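# Lay the ice-cream cone sideways in the white basket

## Task

Place the ice-cream cone lying on its side inside the white basket, with the pointed wafer end aimed at the basket end on the robot's right (the -y side, toward right_arm). The basket must hold nothing other than the cone. The basket, the cupcake and the cake should stay about where they started. When finished, neither hand may be in contact with anything on the mat.

## Robot and tools

Robot: two arms. left_arm stands on the +y side with a five-finger left hand; right_arm stands on the -y side with a five-finger right hand. Calibrated bases: left_arm (+0.038, +0.225, +0.036) m, quat_wxyz (+1.000, 0, 0, -0.012); right_arm (-0.030, -0.353, +0.019) m, quat_wxyz (+1.000, 0, 0, +0.006). A post is fixed behind the arms. Loose objects may occasionally be nudged by an outside push.

Scene frame: origin at table-top height, halfway between the nominal bases; +x points out over the table, +z up, +y toward left_arm. Arm names do not match image sides. Results give each hand point's end_effector_position (m) and end_effector_quat_wxyz in this frame; these can be off by a few cm.

Hand point: a spot fixed to the palm, 0.15 m out from the wrist flange along the fingers and 0.05 m in front of the palm. Its +z runs along straight fingers, +y out of the palm, +x across the palm (away from the thumb on the right hand, toward it on the left). Straight fingertips end 0.06-0.07 m beyond it along +z, about 0.06 m behind it along -y. A wrist bracket on the little-finger side can strike things.

Row layout (used by execute_actions and move): 28 numbers, each in [-1, 1], always all 28 even if one arm is idle. First 14 are left_arm, last 14 right_arm. Per arm: dx, dy, dz, rx, ry, rz, then little, ring, middle, index, thumb_bend, thumb_turn, force_limit, speed.
- dx..rz are an offset, not a pose: measured from that arm's Hand target as it stood when the action or move began, along that Hand target's own axes. 1.0 = 0.6 m or 180 degrees; rx, ry, rz form one rotation vector. Six zeros asks nothing new of the arm. Repeating an offset in a new call moves further.
- Finger and thumb numbers are absolute targets: -1 open/straight, +1 closed. thumb_turn -1 is beside the palm, +1 in front of it opposite the fingers (needed to grasp objects about 0.035-0.065 m thick).
- force_limit: -1 is about 0 N, +1 is 10 N at the fingertip (15 N for the two thumb motors), linear.
- speed: -1 nearly still, rising linearly to full at +0.48 and above. For a gentle grip close at -0.94 or slower.
- To keep a hand unchanged, resend the eight hand numbers of the last row actually run for it; if none has run yet this scene, send its hand_measured six values plus hand_force_limit and hand_speed.

execute_actions: actions = list of actions; each action = list of up to 15 rows, one per 1/30 s step; a short action repeats its last row until step 15, so each action lasts 0.5 s. Every row in an action counts from the same start pose. cameras: list of names, ["all"], [] or null (images come by default only when actions is empty).

move: target = one row or a list of up to 15 rows; every target's offsets count from the Hand targets at the move's start, not from the previous target. Paths are straight, all ending together, capped at 10 s. speed: m/s, 0.002 to 4.3, default 0.25 (turn rate twice that in rad/s), one value or one per target. blend: corner rounding in m, default 0 (stop at each target). blocking=false returns after about 0.5 s while the move continues. No obstacle avoidance. Result adds a move: line with the ending (done, off_target, moving, held, fault) and limits (paced = pose clipped, held = steps withheld).

wait: seconds 0 to 3600; sends nothing new, a running move continues. stop: brakes a running move. zoom_image: camera (cam_high, cam_left_wrist, cam_right_wrist) and region [x0, y0, x1, y1] in pixels, top-left origin, at most 504 by 504. show_instructions: shows reference images. finished_scene: ends the scene, irreversible (scene 1, optional).

Results: Hand target (last commanded pose after clipping; next offsets start here), end_effector_position/quat, joint positions, Joint velocities (may be omitted when within noise), joint torques (offset and noisy, wrist numbers 3 and 4 wrap at ±28 N m), hand_measured, hand_stopped_by (moving, target, force, stalled, fault), hand_load_n (positive when pushed open; near 0 after a lost grip), hand_force_limit, hand_speed, step readings, and MOTOR HOT or FAULT lines.

Motion quirks: commanded orientation is clipped to within 40 degrees of the measured one. Arms follow loosely and often rest 1-3 cm (up to 5) low of the target without any contact; if short, send the remainder as an offset. Fast moves stray and overshoot. A stopped arm keeps pressing until commanded back past its hand point.

Cameras: cam_high (fixed, about (1.07, 0.01, 0.86) m, looking back at the table), cam_left_wrist and cam_right_wrist (fisheye), each 672x504.

Avoid: dropping the cone even a few mm, releasing it while moving, slamming or hard pushes, knocking the basket, cupcake or cake, anything leaving the table, the two hands or arms touching each other, and excessive finger force. Long holds or stretched arms heat motors: 85 °C shows MOTOR HOT, 100 °C makes the arm go limp for 30-60 s.

Each tool is called after "Emit:" by a JSON object that holds its "method" and its "body", one argument or row to a line.

Reference images:

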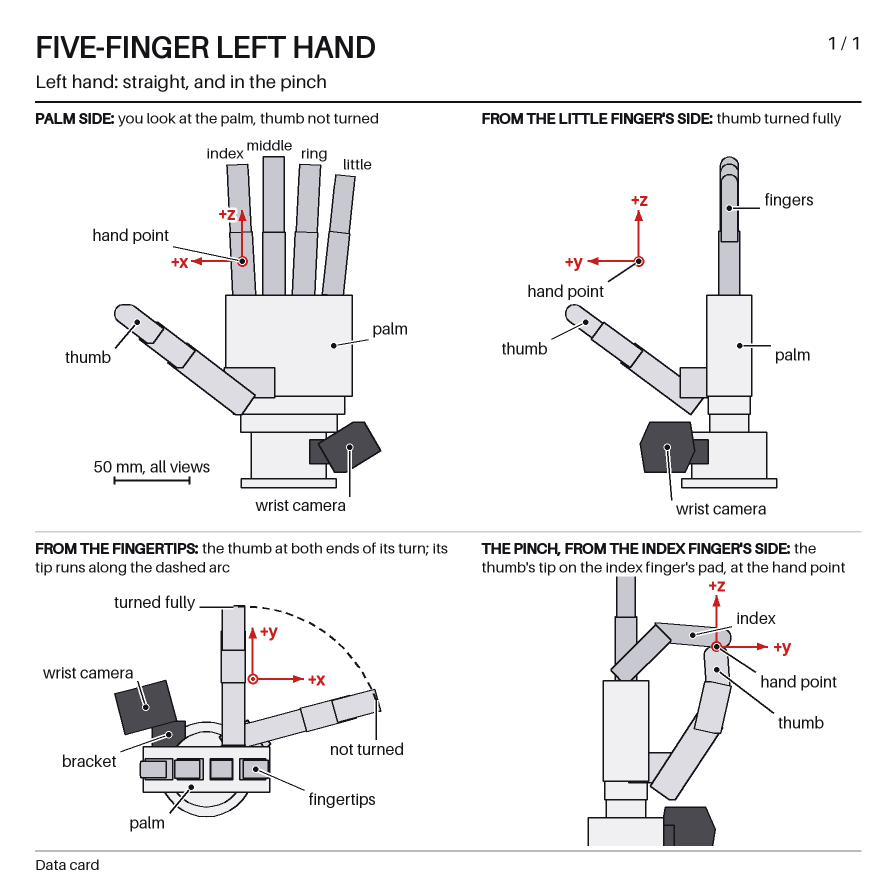

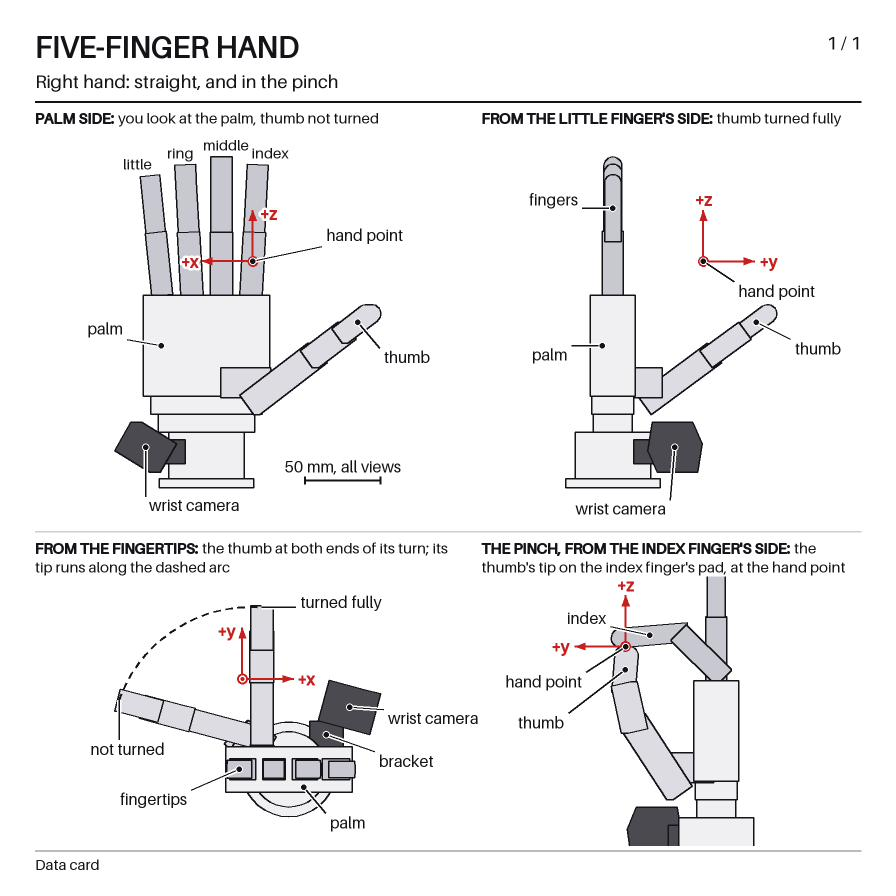

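## Session

Emit:
{"method": "execute_actions", "body": {
  "actions": []
}}

Scene clock: 0.00 s.
left_arm: end_effector_position=(+0.1894, +0.1620, +0.2509) hand_measured=(-1.000, -1.000, -1.000, -1.000, -1.000, -1.000) hand_load_n=(+0.0, +0.0, +0.0, +0.0, +0.0, +0.0) hand_stopped_by=(target, target, target, target, target, target) hand_force_limit=0.00 hand_speed=-0.80 end_effector_quat_wxyz=(+0.234, -0.397, +0.868, -0.188) | right_arm: end_effector_position=(+0.6013, -0.3554, +0.1973) hand_measured=(-1.000, -1.000, -1.000, -1.000, -1.000, -1.000) hand_load_n=(+0.0, +0.0, +0.0, +0.0, +0.0, +0.0) hand_stopped_by=(target, target, target, target, target, target) hand_force_limit=0.00 hand_speed=-0.80 end_effector_quat_wxyz=(-0.064, -0.369, +0.649, -0.662)
Joint positions: left_arm=[-0.433 0.431 0.76 -1.302 -0.119 0.293] | right_arm=[0.282 1.841 1.409 -0.312 1.401 0.124]
Joint velocities: within noise
Joint torques (N m): no reading
Heat: left arm: hottest wrist yaw 28 °C; right arm: hottest shoulder 27 °C.
Hand target: left_arm +0.1929, +0.1603, +0.2612; +0.241, -0.396, +0.864, -0.197 | right_arm +0.6081, -0.3533, +0.2084; -0.054, -0.360, +0.652, -0.665

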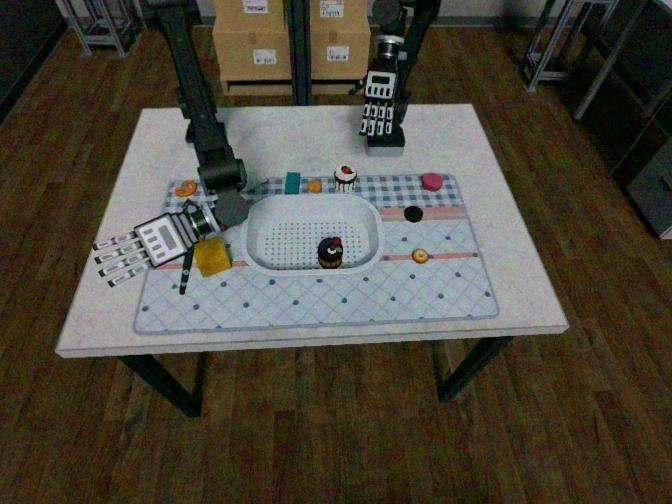

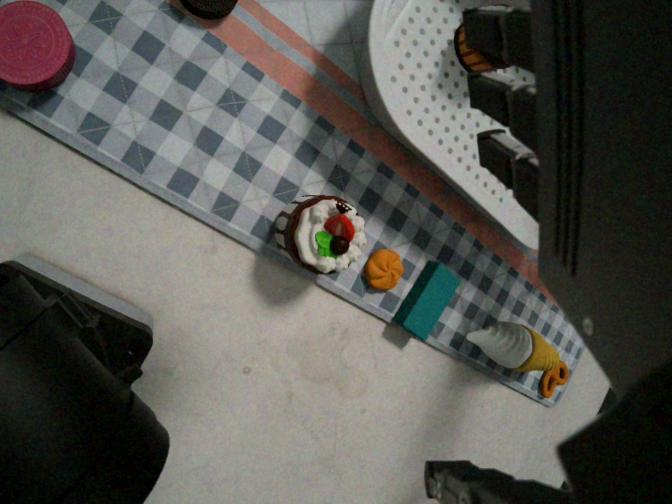

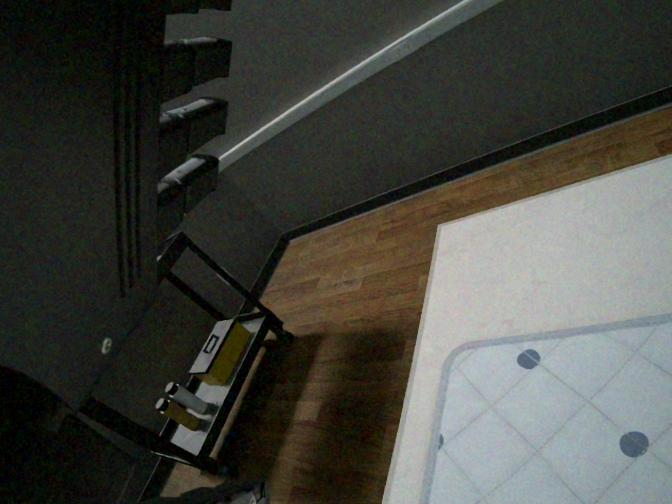

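Emit:
{"method": "zoom_image", "body": {
  "camera": "cam_left_wrist",
  "region": [260, 180, 620, 440]
}}

Emit:
{"method": "zoom_image", "body": {
  "camera": "cam_high",
  "region": [80, 90, 480, 350]
}}

Scaled by 1.400 from the camera's image (finer frame: 960x720).

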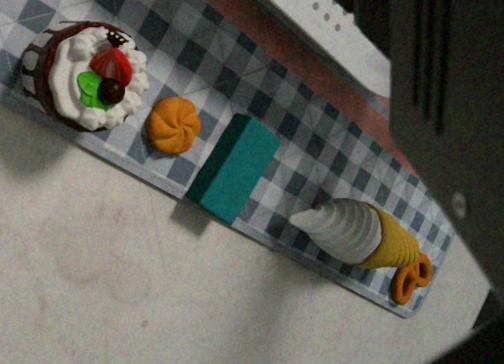

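Scaled by 1.260.

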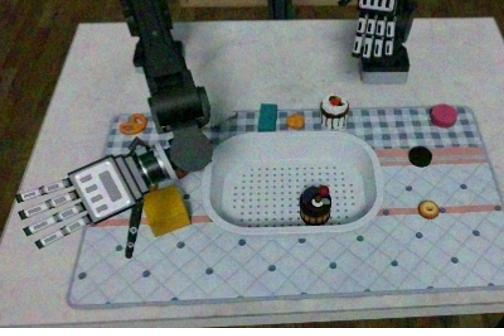

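Emit:
{"method": "move", "body": {
  "target": [0,0,0,0,0,0,-1,-1,-1,-1,-1,-1,0,-0.8,0.381,0.2817,-0.4013,-0.0846,-0.3711,0.0026,-1,-1,-1,-1,-1,1,0,0],
  "speed": 0.25,
  "cameras": ["all"]
}}

Scene clock: 60.07 s.
left_arm: end_effector_position=(+0.1894, +0.1620, +0.2509) hand_measured=(-1.000, -1.000, -1.000, -1.000, -1.000, -1.000) hand_load_n=(+0.0, +0.0, +0.0, +0.0, +0.0, +0.0) hand_stopped_by=(target, target, target, target, target, target) hand_force_limit=0.00 hand_speed=-0.80 end_effector_quat_wxyz=(+0.234, -0.397, +0.868, -0.188) | right_arm: end_effector_position=(+0.2542, -0.2524, +0.2225) hand_measured=(-1.000, -1.000, -1.000, -1.000, -1.000, +1.000) hand_load_n=(+0.0, +0.0, +0.0, +0.0, +0.0, +0.0) hand_stopped_by=(target, target, target, target, target, target) hand_force_limit=0.00 hand_speed=0.00 end_effector_quat_wxyz=(-0.274, +0.648, -0.655, +0.275)
Joint positions: left_arm=[-0.433 0.431 0.76 -1.302 -0.119 0.293] | right_arm=[0.351 0.67 0.714 -0.853 0.263 0.269]
Joint torques (N m): left_arm=[0.56 1.79 9.98 1.22 -0.16 -0.1] | right_arm=[2.14 -1.49 10.36 0.79 0.13 0.13]
Heat: left arm: hottest elbow 28 °C; right arm: hottest shoulder 28 °C.
Hand target: left_arm +0.1929, +0.1603, +0.2612; +0.241, -0.396, +0.864, -0.197 | right_arm +0.2503, -0.2502, +0.2204; -0.271, +0.653, -0.653, +0.270
Off the commanded pose: left_arm 0.011 m, 1 deg | right_arm 0.005 m, 1 deg.
move: done
cam_right_wrist: T_world_to_cam=[[-0.68779, -0.21277, -0.69403, 0.27302], [-0.46561, 0.86281, 0.19691, 0.29525], [0.55692, 0.45858, -0.6925, 0.24545]] pos_world=[0.18855, -0.30922, 0.30131]

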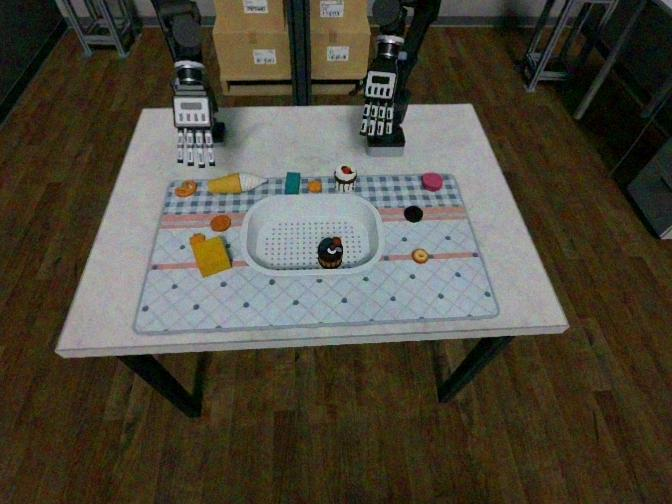

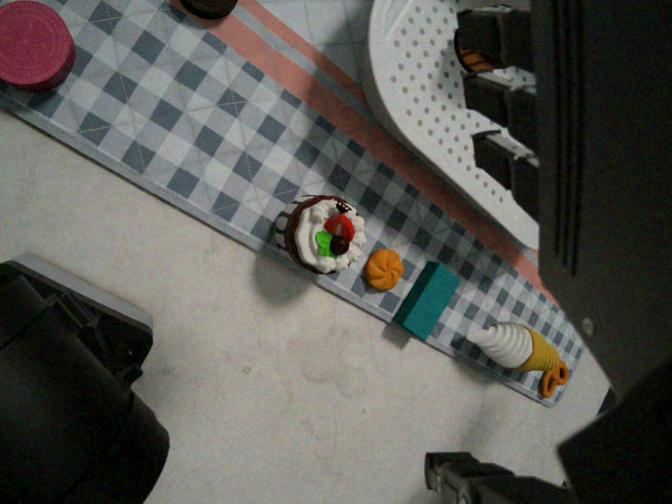

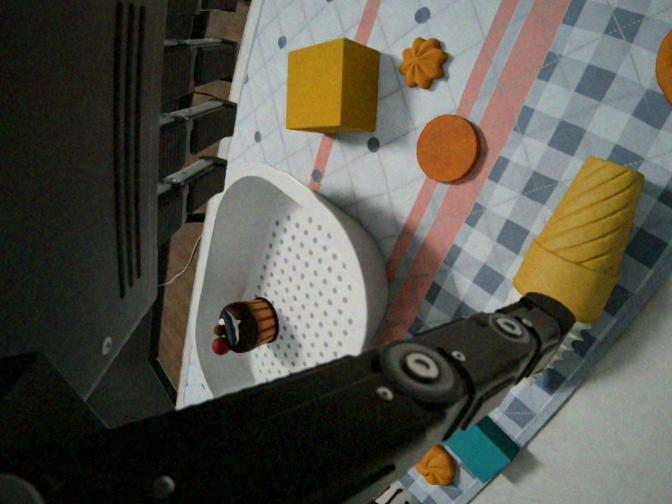

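Emit:
{"method": "zoom_image", "body": {
  "camera": "cam_high",
  "region": [150, 110, 402, 299]
}}

Scaled by 2.000.

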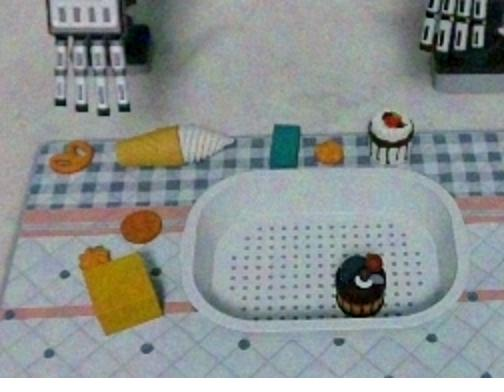

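Emit:
{"method": "move", "body": {
  "target": [0,0,0,0,0,0,-1,-1,-1,-1,-1,-1,0,-0.8,-0.1,0.1627,0.073,0,0,0,-1,-1,-1,-1,-1,1,0,0],
  "speed": 0.2,
  "cameras": ["all"]
}}

Scene clock: 84.27 s.
left_arm: end_effector_position=(+0.1894, +0.1620, +0.2509) hand_measured=(-1.000, -1.000, -1.000, -1.000, -1.000, -1.000) hand_load_n=(+0.0, +0.0, +0.0, +0.0, +0.0, +0.0) hand_stopped_by=(target, target, target, target, target, target) hand_force_limit=0.00 hand_speed=-0.80 end_effector_quat_wxyz=(+0.234, -0.397, +0.868, -0.188) | right_arm: end_effector_position=(+0.2091, -0.1964, +0.1176) hand_measured=(-1.000, -1.000, -1.000, -1.000, -1.000, +1.000) hand_load_n=(+0.0, +0.0, +0.0, +0.0, +0.0, +0.0) hand_stopped_by=(target, target, target, target, target, target) hand_force_limit=0.00 hand_speed=0.00 end_effector_quat_wxyz=(-0.262, +0.656, -0.654, +0.271)
Joint positions: left_arm=[-0.433 0.431 0.76 -1.302 -0.119 0.293] | right_arm=[0.71 0.715 0.478 -0.708 0.489 0.558]
Joint torques (N m): left_arm=[0.5 1.79 9.98 1.22 -0.17 -0.1] | right_arm=[2.2 -0.73 10.33 1.68 0.53 0.19]
Heat: left arm: hottest elbow 29 °C; right arm: hottest shoulder 28 °C.
Hand target: left_arm +0.1929, +0.1603, +0.2612; +0.241, -0.396, +0.864, -0.197 | right_arm +0.2123, -0.1901, +0.1204; -0.271, +0.653, -0.653, +0.271
Off the commanded pose: left_arm 0.011 m, 1 deg | right_arm 0.008 m, 1 deg.
move: done
cam_right_wrist: T_world_to_cam=[[-0.70285, -0.22941, -0.67332, 0.17859], [-0.46799, 0.86199, 0.19482, 0.24718], [0.5357, 0.45204, -0.71322, 0.17792]] pos_world=[0.14589, -0.25252, 0.19899]

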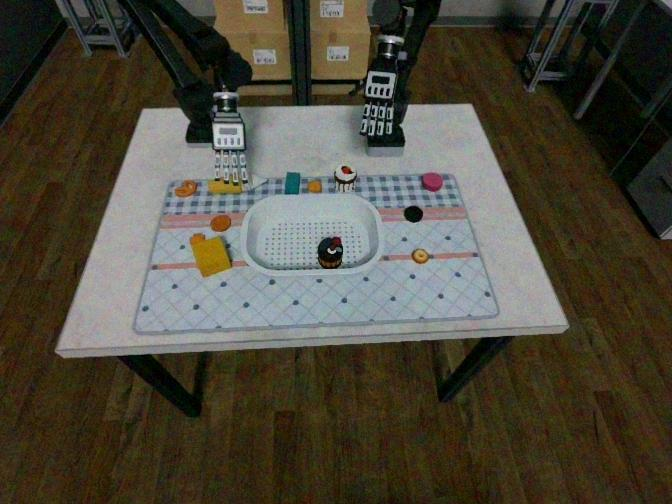

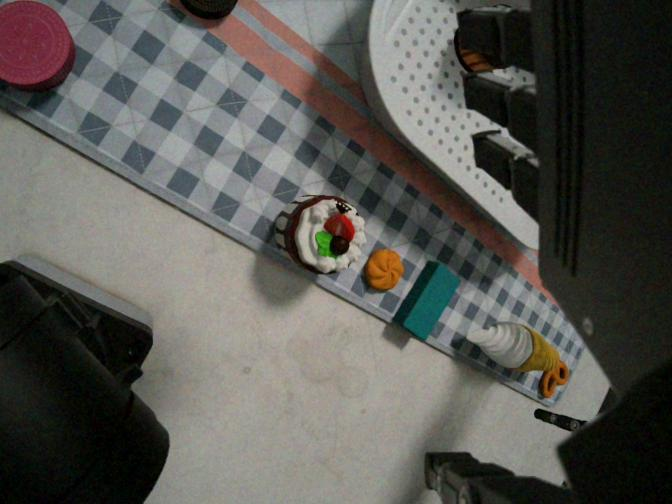

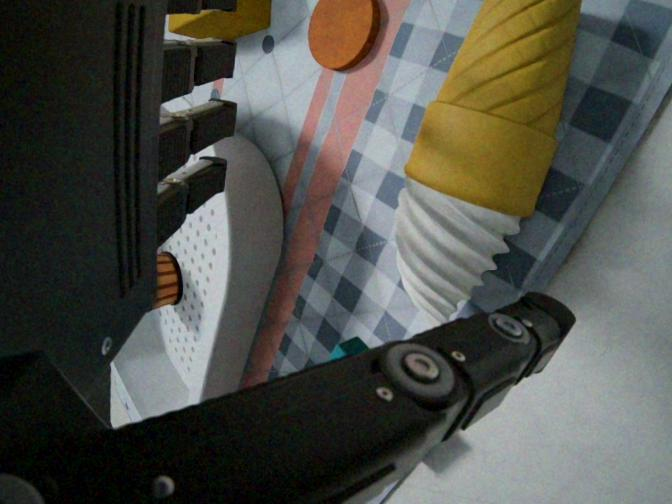

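Emit:
{"method": "move", "body": {
  "target": [0,0,0,0,0,0,-1,-1,-1,-1,-1,-1,0,-0.8,0.0133,0.1037,0.1037,0,0,0,-1,-1,-1,-1,-1,1,0,0],
  "speed": 0.1,
  "cameras": ["cam_high","cam_right_wrist"]
}}

Scene clock: 99.53 s.
left_arm: end_effector_position=(+0.1894, +0.1620, +0.2509) hand_measured=(-1.000, -1.000, -1.000, -1.000, -1.000, -1.000) hand_load_n=(+0.0, -0.5, +0.0, +0.0, +0.0, +0.0) hand_stopped_by=(target, target, target, target, target, target) hand_force_limit=0.00 hand_speed=-0.80 end_effector_quat_wxyz=(+0.234, -0.397, +0.868, -0.188) | right_arm: end_effector_position=(+0.2078, -0.1977, +0.0319) hand_measured=(-1.000, -1.000, -1.000, -1.000, -1.000, +1.000) hand_load_n=(+0.0, +0.0, +0.0, +0.0, +0.0, +0.0) hand_stopped_by=(target, target, target, target, target, target) hand_force_limit=0.00 hand_speed=0.00 end_effector_quat_wxyz=(-0.268, +0.655, -0.653, +0.269)
Joint positions: left_arm=[-0.433 0.431 0.76 -1.302 -0.119 0.293] | right_arm=[0.703 0.863 0.282 -0.35 0.478 0.55]
Joint torques (N m): left_arm=[0.5 1.79 9.96 1.21 -0.16 -0.1] | right_arm=[0.38 -1.32 8.87 1.66 0.28 0.02]
Heat: left arm: hottest elbow 29 °C; right arm: hottest elbow 28 °C.
Hand target: left_arm +0.1929, +0.1603, +0.2612; +0.241, -0.396, +0.864, -0.197 | right_arm +0.2123, -0.1980, +0.0324; -0.271, +0.653, -0.653, +0.271
Off the commanded pose: left_arm 0.011 m, 1 deg | right_arm 0.005 m, 0 deg.
move: done
cam_right_wrist: T_world_to_cam=[[-0.69778, -0.22441, -0.68025, 0.11982], [-0.47311, 0.85743, 0.20243, 0.26429], [0.53784, 0.46309, -0.70447, 0.11946]] pos_world=[0.14439, -0.25504, 0.11216]

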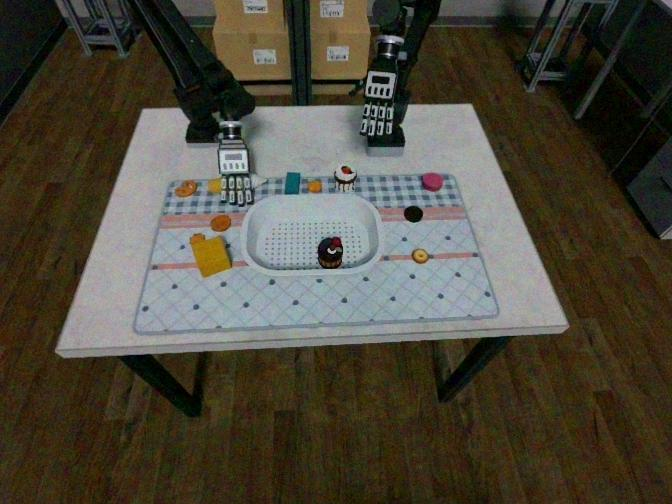

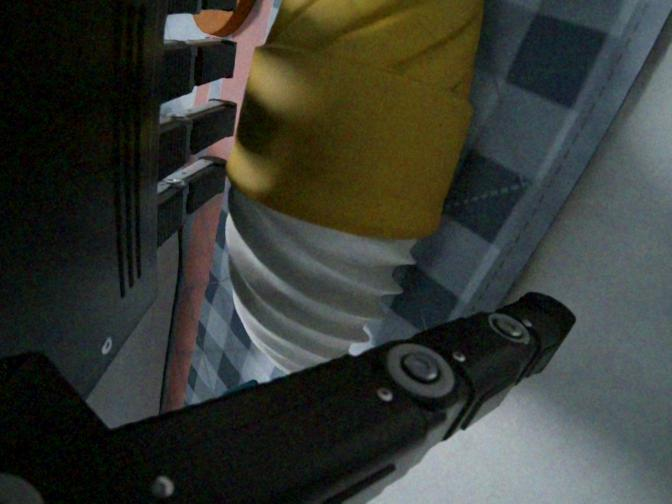

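Emit:
{"method": "move", "body": {
  "target": [0,0,0,0,0,0,-1,-1,-1,-1,-1,-1,0,-0.8,0.0175,0.0,0.003,0,0,0,-1,-1,-1,-1,-1,1,0,0],
  "speed": 0.05,
  "cameras": ["cam_right_wrist"]
}}

Scene clock: 108.80 s.
left_arm: end_effector_position=(+0.1894, +0.1620, +0.2509) hand_measured=(-1.000, -1.000, -1.000, -1.000, -1.000, -1.000) hand_load_n=(+0.0, +0.0, +0.0, +0.0, +0.0, +0.0) hand_stopped_by=(target, target, target, target, target, target) hand_force_limit=0.00 hand_speed=-0.80 end_effector_quat_wxyz=(+0.234, -0.397, +0.868, -0.188) | right_arm: end_effector_position=(+0.2082, -0.2092, +0.0269) hand_measured=(-1.000, -1.000, -1.000, -1.000, -1.000, +1.000) hand_load_n=(+0.0, +0.0, -0.5, +0.0, +0.0, +0.0) hand_stopped_by=(target, target, target, target, target, target) hand_force_limit=0.00 hand_speed=0.00 end_effector_quat_wxyz=(-0.260, +0.658, -0.654, +0.268)
Joint positions: left_arm=[-0.433 0.431 0.76 -1.302 -0.119 0.293] | right_arm=[0.654 0.854 0.268 -0.342 0.449 0.509]
Joint torques (N m): left_arm=[0.5 1.79 9.96 1.22 -0.16 -0.1] | right_arm=[0.56 -2.37 8.66 1.77 0.26 0.02]
Heat: left arm: hottest elbow 29 °C; right arm: hottest elbow 28 °C.
Hand target: left_arm +0.1929, +0.1603, +0.2612; +0.241, -0.396, +0.864, -0.197 | right_arm +0.2136, -0.2085, +0.0312; -0.271, +0.653, -0.654, +0.270
Off the commanded pose: left_arm 0.011 m, 1 deg | right_arm 0.007 m, 1 deg.
move: done
cam_right_wrist: T_world_to_cam=[[-0.70721, -0.2294, -0.66875, 0.11474], [-0.46868, 0.86031, 0.20052, 0.2751], [0.52933, 0.45524, -0.71593, 0.12142]] pos_world=[0.1458, -0.26563, 0.1085]

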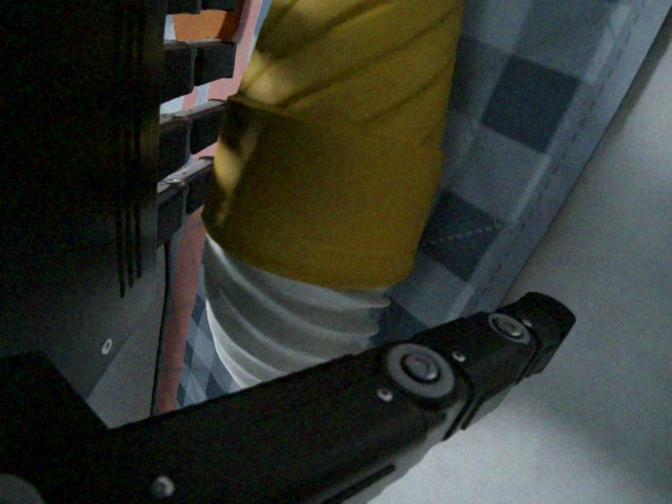

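Emit:
{"method": "move", "body": {
  "target": [
    [0,0,0,0,0,0,-1,-1,-1,-1,-1,-1,0,-0.8,0,-0.0071,-0.0071,0,0,0,-1,-1,-1,-1,-1,1,0,0],
    [0,0,0,0,0,0,-1,-1,-1,-1,-1,-1,0,-0.8,0,-0.0071,-0.0071,0,0,0,0.4,0.4,0.4,0.4,0.4,1,-0.6,-0.9]
  ],
  "speed": 0.05,
  "cameras": ["cam_right_wrist","cam_high"]
}}

Scene clock: 119.23 s.
left_arm: end_effector_position=(+0.1894, +0.1620, +0.2509) hand_measured=(-1.000, -1.000, -1.000, -1.000, -1.000, -1.000) hand_load_n=(+0.0, +0.0, +0.0, +0.0, +0.0, +0.0) hand_stopped_by=(target, target, target, target, target, target) hand_force_limit=0.00 hand_speed=-0.80 end_effector_quat_wxyz=(+0.234, -0.397, +0.868, -0.188) | right_arm: end_effector_position=(+0.2107, -0.2074, +0.0337) hand_measured=(-0.154, -0.246, -0.470, -0.182, -0.600, +1.000) hand_load_n=(+2.0, +0.5, +2.0, +2.5, +4.0, +1.5) hand_stopped_by=(force, force, force, force, force, target) hand_force_limit=-0.60 hand_speed=-0.90 end_effector_quat_wxyz=(-0.273, +0.653, -0.653, +0.269)
Joint positions: left_arm=[-0.433 0.431 0.76 -1.302 -0.119 0.293] | right_arm=[0.654 0.828 0.268 -0.342 0.449 0.508]
Joint torques (N m): left_arm=[0.5 1.79 9.96 1.22 -0.16 -0.1] | right_arm=[0.44 -1.67 9.8 0.7 0.25 0.01]
Heat: left arm: hottest elbow 30 °C; right arm: hottest elbow 29 °C.
Hand target: left_arm +0.1929, +0.1603, +0.2612; +0.241, -0.396, +0.864, -0.197 | right_arm +0.2136, -0.2085, +0.0372; -0.271, +0.653, -0.654, +0.270
Off the commanded pose: left_arm 0.011 m, 1 deg | right_arm 0.005 m, 0 deg.
move: done
cam_right_wrist: T_world_to_cam=[[-0.69307, -0.21921, -0.68673, 0.12123], [-0.47353, 0.85672, 0.20443, 0.27349], [0.54352, 0.46687, -0.69758, 0.12298]] pos_world=[0.14669, -0.26514, 0.11313]
Images, in order (width x height): cam_high 672x504, cam_right_wrist 672x504.

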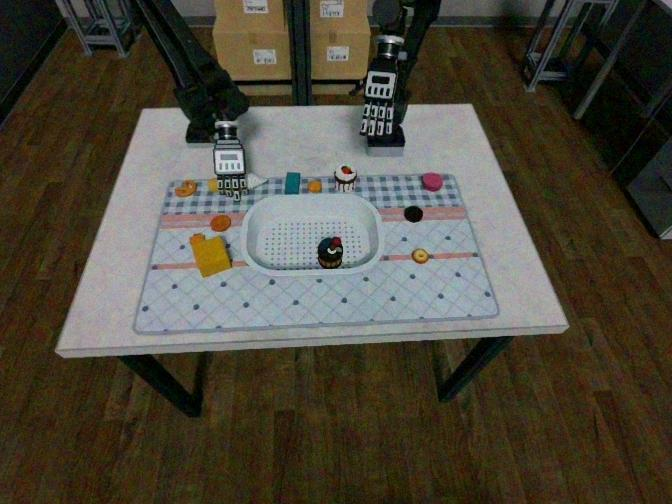

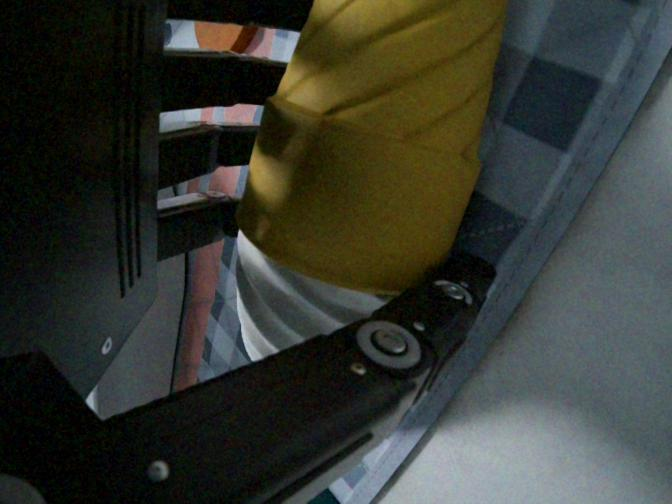

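Emit:
{"method": "move", "body": {
  "target": [0,0,0,0,0,0,-1,-1,-1,-1,-1,-1,0,-0.8,0,0,0,0,0,0,0.45,0.45,0.45,0.45,0.45,1,-0.1,-0.92],
  "cameras": ["cam_right_wrist"]
}}

Scene clock: 123.73 s.
left_arm: end_effector_position=(+0.1894, +0.1620, +0.2509) hand_measured=(-1.000, -1.000, -1.000, -1.000, -1.000, -1.000) hand_load_n=(+0.0, +0.0, -0.5, +0.0, +0.0, +0.0) hand_stopped_by=(target, target, target, target, target, target) hand_force_limit=0.00 hand_speed=-0.80 end_effector_quat_wxyz=(+0.234, -0.397, +0.868, -0.188) | right_arm: end_effector_position=(+0.2109, -0.2073, +0.0342) hand_measured=(-0.044, -0.130, -0.136, -0.146, -0.594, +1.000) hand_load_n=(+3.0, +3.5, +5.0, +0.0, +13.5, +6.5) hand_stopped_by=(force, force, force, force, force, target) hand_force_limit=-0.10 hand_speed=-0.92 end_effector_quat_wxyz=(-0.273, +0.653, -0.653, +0.269)
Joint positions: left_arm=[-0.433 0.431 0.76 -1.302 -0.119 0.293] | right_arm=[0.653 0.826 0.268 -0.342 0.449 0.508]
Joint torques (N m): left_arm=[0.5 1.73 9.98 1.22 -0.16 -0.1] | right_arm=[0.5 -1.49 9.81 0.69 0.23 0.01]
Heat: left arm: hottest elbow 30 °C; right arm: hottest elbow 30 °C.
Hand target: left_arm +0.1929, +0.1603, +0.2612; +0.241, -0.396, +0.864, -0.197 | right_arm +0.2136, -0.2085, +0.0371; -0.271, +0.653, -0.654, +0.270
Off the commanded pose: left_arm 0.011 m, 1 deg | right_arm 0.004 m, 0 deg.
move: done
cam_right_wrist: T_world_to_cam=[[-0.69212, -0.21814, -0.68803, 0.12177], [-0.47352, 0.85666, 0.20473, 0.2735], [0.54475, 0.46749, -0.6962, 0.12301]] pos_world=[0.14678, -0.26524, 0.11343]

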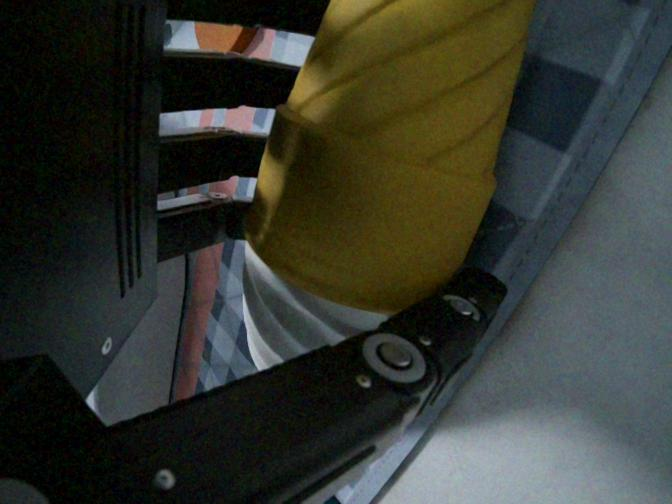

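Emit:
{"method": "move", "body": {
  "target": [0,0,0,0,0,0,-1,-1,-1,-1,-1,-1,0,-0.8,0,0,0,0,0,0,0.45,0.45,0.45,0.5,0.45,1,-0.5,-0.92],
  "cameras": ["cam_right_wrist"]
}}

Scene clock: 128.17 s.
left_arm: end_effector_position=(+0.1894, +0.1620, +0.2509) hand_measured=(-1.000, -1.000, -1.000, -1.000, -1.000, -1.000) hand_load_n=(+0.0, +0.0, -0.5, +0.0, +0.0, +0.0) hand_stopped_by=(target, target, target, target, target, target) hand_force_limit=0.00 hand_speed=-0.80 end_effector_quat_wxyz=(+0.234, -0.397, +0.868, -0.188) | right_arm: end_effector_position=(+0.2109, -0.2073, +0.0342) hand_measured=(-0.044, -0.130, -0.136, -0.116, -0.594, +1.000) hand_load_n=(+2.5, +3.0, +4.5, +2.5, +14.0, +6.0) hand_stopped_by=(force, force, force, force, force, target) hand_force_limit=-0.50 hand_speed=-0.92 end_effector_quat_wxyz=(-0.273, +0.653, -0.653, +0.269)
Joint positions: left_arm=[-0.433 0.431 0.76 -1.302 -0.119 0.293] | right_arm=[0.653 0.826 0.268 -0.342 0.449 0.508]
Joint torques (N m): left_arm=[0.56 1.79 9.98 1.22 -0.16 -0.1] | right_arm=[0.56 -1.44 9.81 0.7 0.24 0.02]
Heat: left arm: hottest elbow 30 °C; right arm: hottest elbow 30 °C.
Hand target: left_arm +0.1929, +0.1603, +0.2612; +0.241, -0.396, +0.864, -0.197 | right_arm +0.2137, -0.2085, +0.0372; -0.271, +0.653, -0.654, +0.271
Off the commanded pose: left_arm 0.011 m, 1 deg | right_arm 0.004 m, 0 deg.
move: done
cam_right_wrist: T_world_to_cam=[[-0.69212, -0.21814, -0.68803, 0.12177], [-0.47352, 0.85666, 0.20473, 0.2735], [0.54475, 0.46749, -0.6962, 0.12301]] pos_world=[0.14678, -0.26524, 0.11343]

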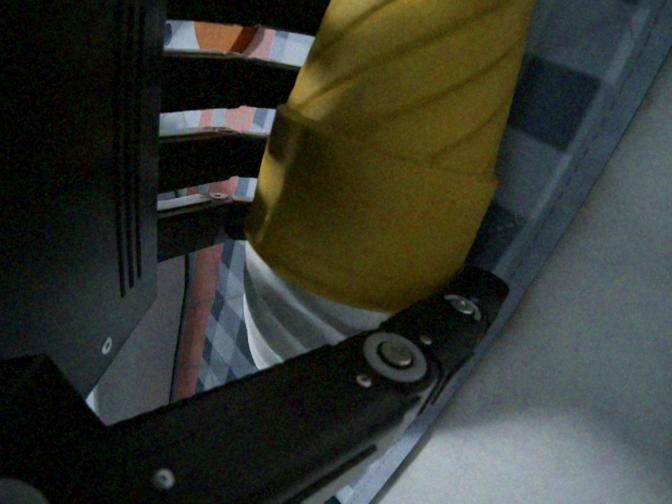

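Emit:
{"method": "move", "body": {
  "target": [0,0,0,0,0,0,-1,-1,-1,-1,-1,-1,0,-0.8,0,-0.1414,-0.1414,0,0,0,0.45,0.45,0.45,0.5,0.45,1,-0.5,-0.92],
  "speed": 0.08,
  "cameras": ["all"]
}}

Scene clock: 133.83 s.
left_arm: end_effector_position=(+0.1894, +0.1620, +0.2509) hand_measured=(-1.000, -1.000, -1.000, -1.000, -1.000, -1.000) hand_load_n=(+0.0, +0.0, +0.0, +0.0, +0.0, +0.0) hand_stopped_by=(target, target, target, target, target, target) hand_force_limit=0.00 hand_speed=-0.80 end_effector_quat_wxyz=(+0.234, -0.397, +0.868, -0.188) | right_arm: end_effector_position=(+0.2014, -0.2147, +0.1278) hand_measured=(-0.044, -0.130, -0.136, -0.116, -0.594, +1.000) hand_load_n=(+2.5, +3.5, +4.0, +2.5, +14.0, +5.5) hand_stopped_by=(force, force, force, force, force, target) hand_force_limit=-0.50 hand_speed=-0.92 end_effector_quat_wxyz=(-0.248, +0.663, -0.654, +0.266)
Joint positions: left_arm=[-0.433 0.431 0.76 -1.302 -0.119 0.293] | right_arm=[0.652 0.656 0.494 -0.791 0.447 0.506]
Joint torques (N m): left_arm=[0.5 1.79 9.98 1.21 -0.16 -0.1] | right_arm=[0.56 -1.55 14.69 0.69 0.34 0.04]
Heat: left arm: hottest elbow 30 °C; right arm: hottest elbow 30 °C.
Hand target: left_arm +0.1929, +0.1603, +0.2612; +0.241, -0.396, +0.864, -0.197 | right_arm +0.2136, -0.2085, +0.1573; -0.271, +0.653, -0.654, +0.270
Off the commanded pose: left_arm 0.011 m, 1 deg | right_arm 0.032 m, 3 deg.
move: off_target (right_arm)
cam_right_wrist: T_world_to_cam=[[-0.72074, -0.24144, -0.6498, 0.17392], [-0.46605, 0.86269, 0.19639, 0.25705], [0.51316, 0.44438, -0.7343, 0.2031]] pos_world=[0.14092, -0.27002, 0.21167]

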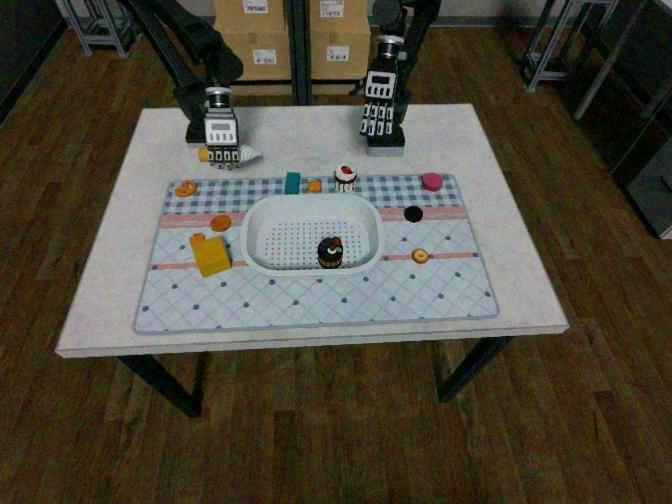

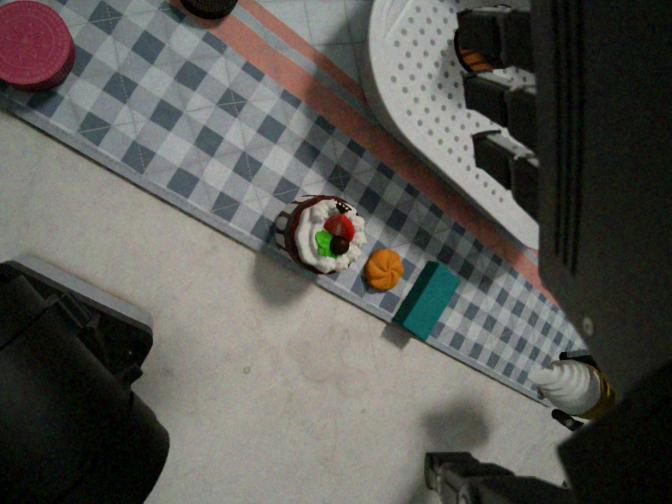

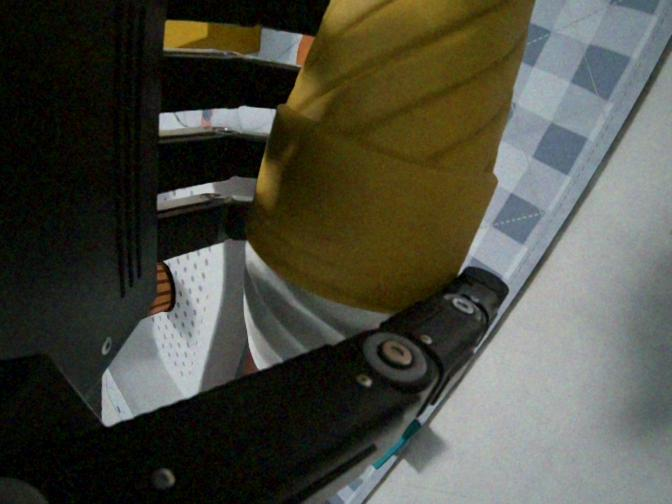

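Emit:
{"method": "move", "body": {
  "target": [0,0,0,0,0,0,-1,-1,-1,-1,-1,-1,0,-0.8,-0.3075,-0.2252,0.207,0,0,0,0.45,0.45,0.45,0.5,0.45,1,-0.5,-0.92],
  "speed": 0.1,
  "cameras": ["all"]
}}

Scene clock: 155.67 s.
left_arm: end_effector_position=(+0.1894, +0.1620, +0.2509) hand_measured=(-1.000, -1.000, -1.000, -1.000, -1.000, -1.000) hand_load_n=(+0.0, +0.0, +0.0, +0.0, +0.0, +0.0) hand_stopped_by=(target, target, target, target, target, target) hand_force_limit=0.00 hand_speed=-0.80 end_effector_quat_wxyz=(+0.234, -0.397, +0.868, -0.188) | right_arm: end_effector_position=(+0.3805, -0.0460, +0.1411) hand_measured=(-0.044, -0.130, -0.136, -0.116, -0.594, +1.000) hand_load_n=(+3.0, +3.0, +4.5, +2.5, +13.5, +5.5) hand_stopped_by=(force, force, force, force, force, target) hand_force_limit=-0.50 hand_speed=-0.92 end_effector_quat_wxyz=(-0.240, +0.664, -0.655, +0.269)
Joint positions: left_arm=[-0.433 0.431 0.76 -1.302 -0.119 0.293] | right_arm=[0.709 1.435 1.045 -0.602 0.488 0.559]
Joint torques (N m): left_arm=[0.56 1.79 9.98 1.22 -0.16 -0.1] | right_arm=[2.2 -9.35 13.97 1.5 0.55 0.2]
Heat: left arm: hottest elbow 30 °C; right arm: hottest elbow 32 °C.
Hand target: left_arm +0.1929, +0.1603, +0.2612; +0.241, -0.396, +0.864, -0.197 | right_arm +0.3971, -0.0243, +0.1652; -0.271, +0.653, -0.654, +0.271
Off the commanded pose: left_arm 0.011 m, 1 deg | right_arm 0.037 m, 4 deg.
move: off_target (right_arm)
cam_right_wrist: T_world_to_cam=[[-0.72661, -0.247, -0.64112, 0.3531], [-0.45963, 0.86834, 0.18638, 0.1915], [0.51067, 0.4301, -0.74447, 0.04771]] pos_world=[0.32022, -0.09959, 0.22621]

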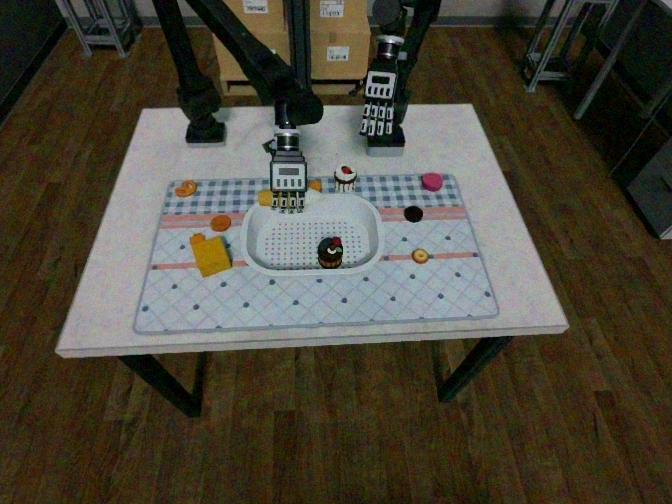

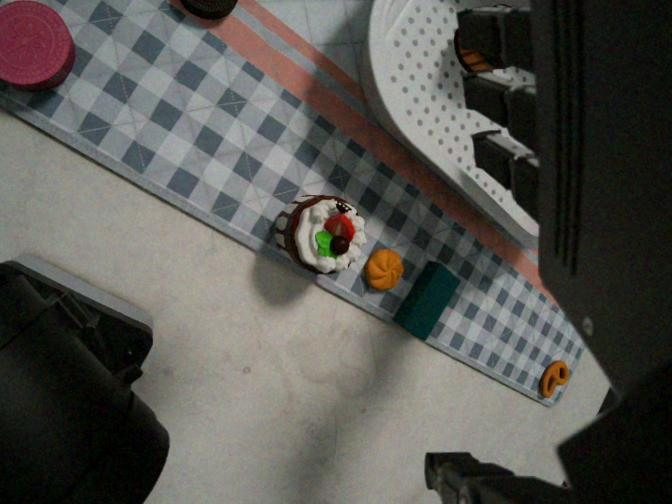

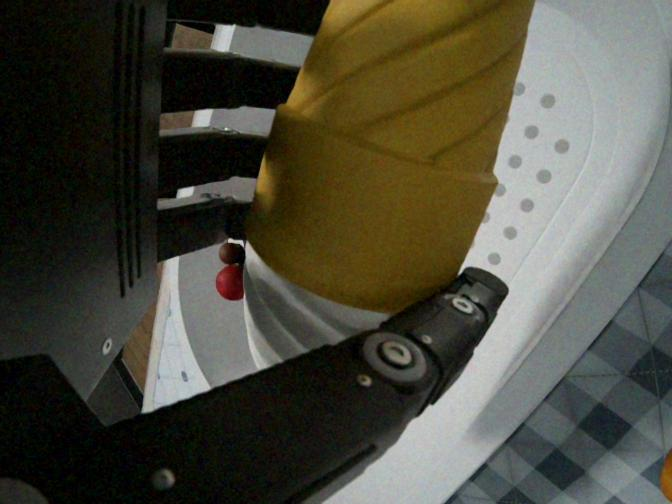

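Emit:
{"method": "zoom_image", "body": {
  "camera": "cam_high",
  "region": [230, 140, 410, 290]
}}

Emit:
{"method": "zoom_image", "body": {
  "camera": "cam_right_wrist",
  "region": [168, 0, 672, 504]
}}

Scaled by 2.800.

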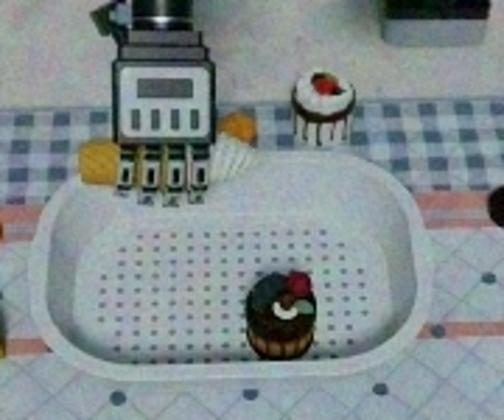

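Scaled by 1.000.

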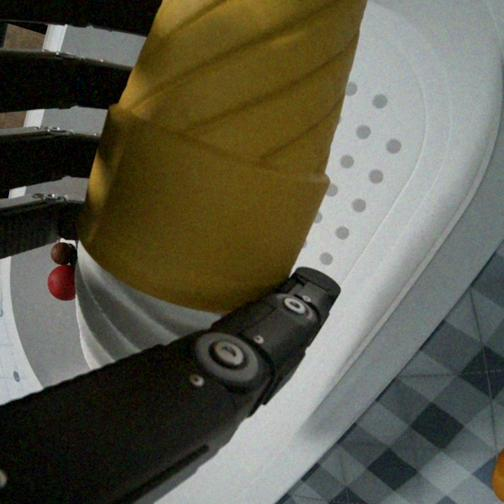

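Emit:
{"method": "move", "body": {
  "target": [0,0,0,0,0,0,-1,-1,-1,-1,-1,-1,0,-0.8,-0.0333,0.0277,0.069,0.0153,-0.0108,0.0092,0.45,0.45,0.45,0.5,0.45,1,-0.5,-0.92],
  "speed": 0.08,
  "cameras": ["all"]
}}

Scene clock: 181.27 s.
left_arm: end_effector_position=(+0.1894, +0.1620, +0.2509) hand_measured=(-1.000, -1.000, -1.000, -1.000, -1.000, -1.000) hand_load_n=(+0.0, +0.0, +0.0, +0.0, +0.0, +0.0) hand_stopped_by=(target, target, target, target, target, target) hand_force_limit=0.00 hand_speed=-0.80 end_effector_quat_wxyz=(+0.234, -0.397, +0.868, -0.188) | right_arm: end_effector_position=(+0.4128, -0.0139, +0.1215) hand_measured=(-0.044, -0.130, -0.136, -0.116, -0.594, +1.000) hand_load_n=(+3.0, +3.0, +4.0, +2.5, +14.0, +6.0) hand_stopped_by=(force, force, force, force, force, target) hand_force_limit=-0.50 hand_speed=-0.92 end_effector_quat_wxyz=(-0.290, +0.645, -0.653, +0.272)
Joint positions: left_arm=[-0.433 0.431 0.76 -1.302 -0.119 0.293] | right_arm=[0.714 1.524 1.045 -0.407 0.489 0.561]
Joint torques (N m): left_arm=[0.5 1.79 9.98 1.22 -0.17 -0.1] | right_arm=[2.26 -10.52 9.69 1.78 0.53 0.19]
Heat: left arm: hottest elbow 30 °C; right arm: hottest elbow 32 °C.
Hand target: left_arm +0.1929, +0.1603, +0.2612; +0.241, -0.396, +0.864, -0.197 | right_arm +0.4146, -0.0042, +0.1242; -0.302, +0.641, -0.652, +0.271
Off the commanded pose: left_arm 0.011 m, 1 deg | right_arm 0.010 m, 1 deg.
move: done
cam_right_wrist: T_world_to_cam=[[-0.67185, -0.20114, -0.71285, 0.35869], [-0.47807, 0.85286, 0.20994, 0.18663], [0.56574, 0.48184, -0.66916, -0.02837]] pos_world=[0.34626, -0.07336, 0.19753]

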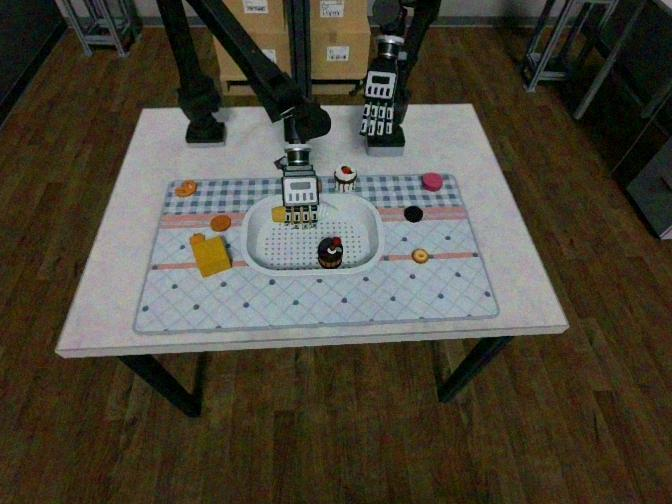

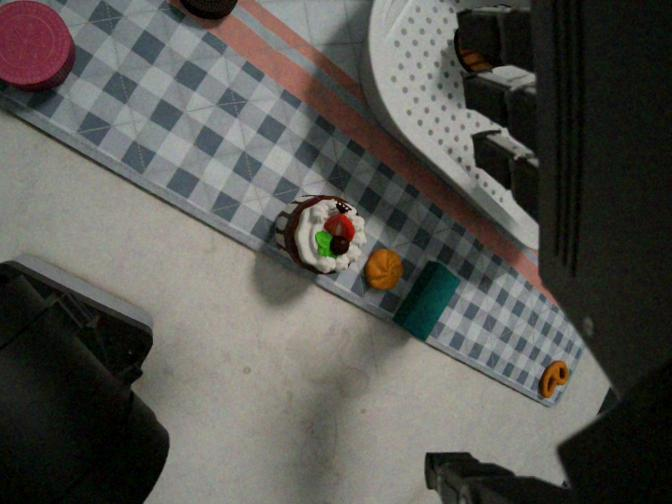

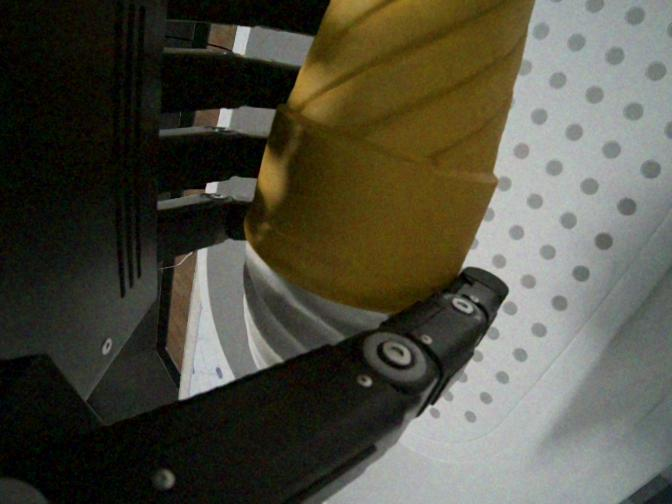

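Emit:
{"method": "move", "body": {
  "target": [0,0,0,0,0,0,-1,-1,-1,-1,-1,-1,0,-0.8,0.0282,0.0725,0.0328,-0.012,0.0086,-0.0074,0.45,0.45,0.45,0.5,0.45,1,-0.5,-0.92],
  "speed": 0.06,
  "cameras": ["cam_high","cam_right_wrist"]
}}

Emit:
{"method": "zoom_image", "body": {
  "camera": "cam_high",
  "region": [230, 140, 410, 290]
}}

Scene clock: 191.27 s.
left_arm: end_effector_position=(+0.1894, +0.1620, +0.2509) hand_measured=(-1.000, -1.000, -1.000, -1.000, -1.000, -1.000) hand_load_n=(+0.0, +0.0, +0.0, +0.0, +0.0, -0.5) hand_stopped_by=(target, target, target, target, target, target) hand_force_limit=0.00 hand_speed=-0.80 end_effector_quat_wxyz=(+0.234, -0.397, +0.868, -0.188) | right_arm: end_effector_position=(+0.3983, -0.0271, +0.0773) hand_measured=(-0.044, -0.130, -0.136, -0.116, -0.594, +1.000) hand_load_n=(+3.0, +3.0, +4.0, +2.5, +13.5, +6.0) hand_stopped_by=(force, force, force, force, force, target) hand_force_limit=-0.50 hand_speed=-0.92 end_effector_quat_wxyz=(-0.268, +0.654, -0.654, +0.271)
Joint positions: left_arm=[-0.433 0.431 0.76 -1.302 -0.119 0.293] | right_arm=[0.714 1.557 0.97 -0.347 0.49 0.561]
Joint torques (N m): left_arm=[0.5 1.79 9.98 1.22 -0.16 -0.1] | right_arm=[2.14 -10.23 8.95 1.81 0.55 0.2]
Heat: left arm: hottest elbow 30 °C; right arm: hottest elbow 32 °C.
Hand target: left_arm +0.1929, +0.1603, +0.2612; +0.241, -0.396, +0.864, -0.197 | right_arm +0.4000, -0.0191, +0.0779; -0.277, +0.651, -0.653, +0.271
Off the commanded pose: left_arm 0.011 m, 1 deg | right_arm 0.008 m, 1 deg.
move: done
cam_right_wrist: T_world_to_cam=[[-0.69659, -0.22335, -0.68182, 0.32165], [-0.47027, 0.85985, 0.19878, 0.19823], [0.54186, 0.4591, -0.704, -0.03175]] pos_world=[0.33448, -0.08403, 0.15756]

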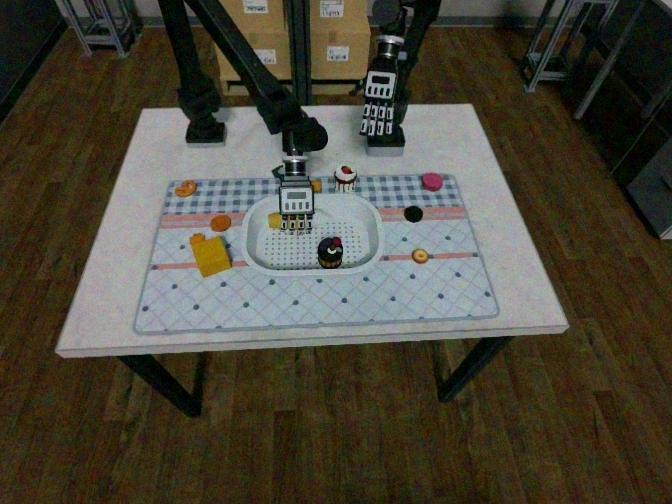

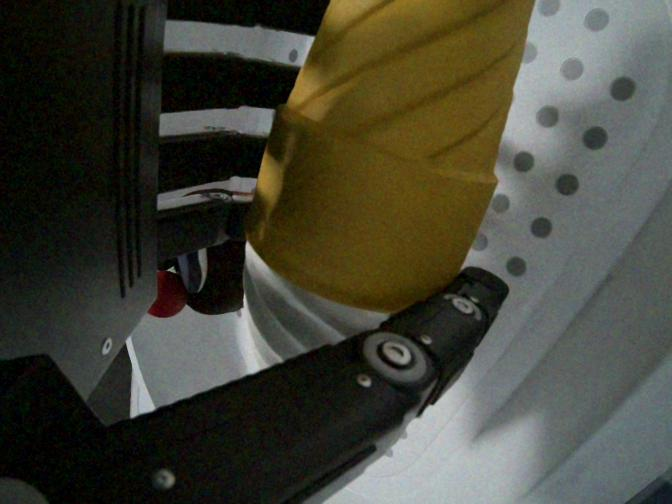

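Scaled by 2.800.

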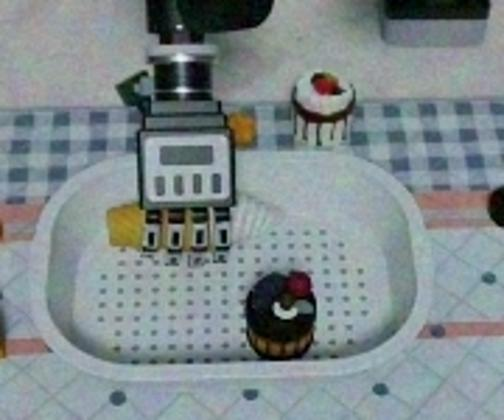

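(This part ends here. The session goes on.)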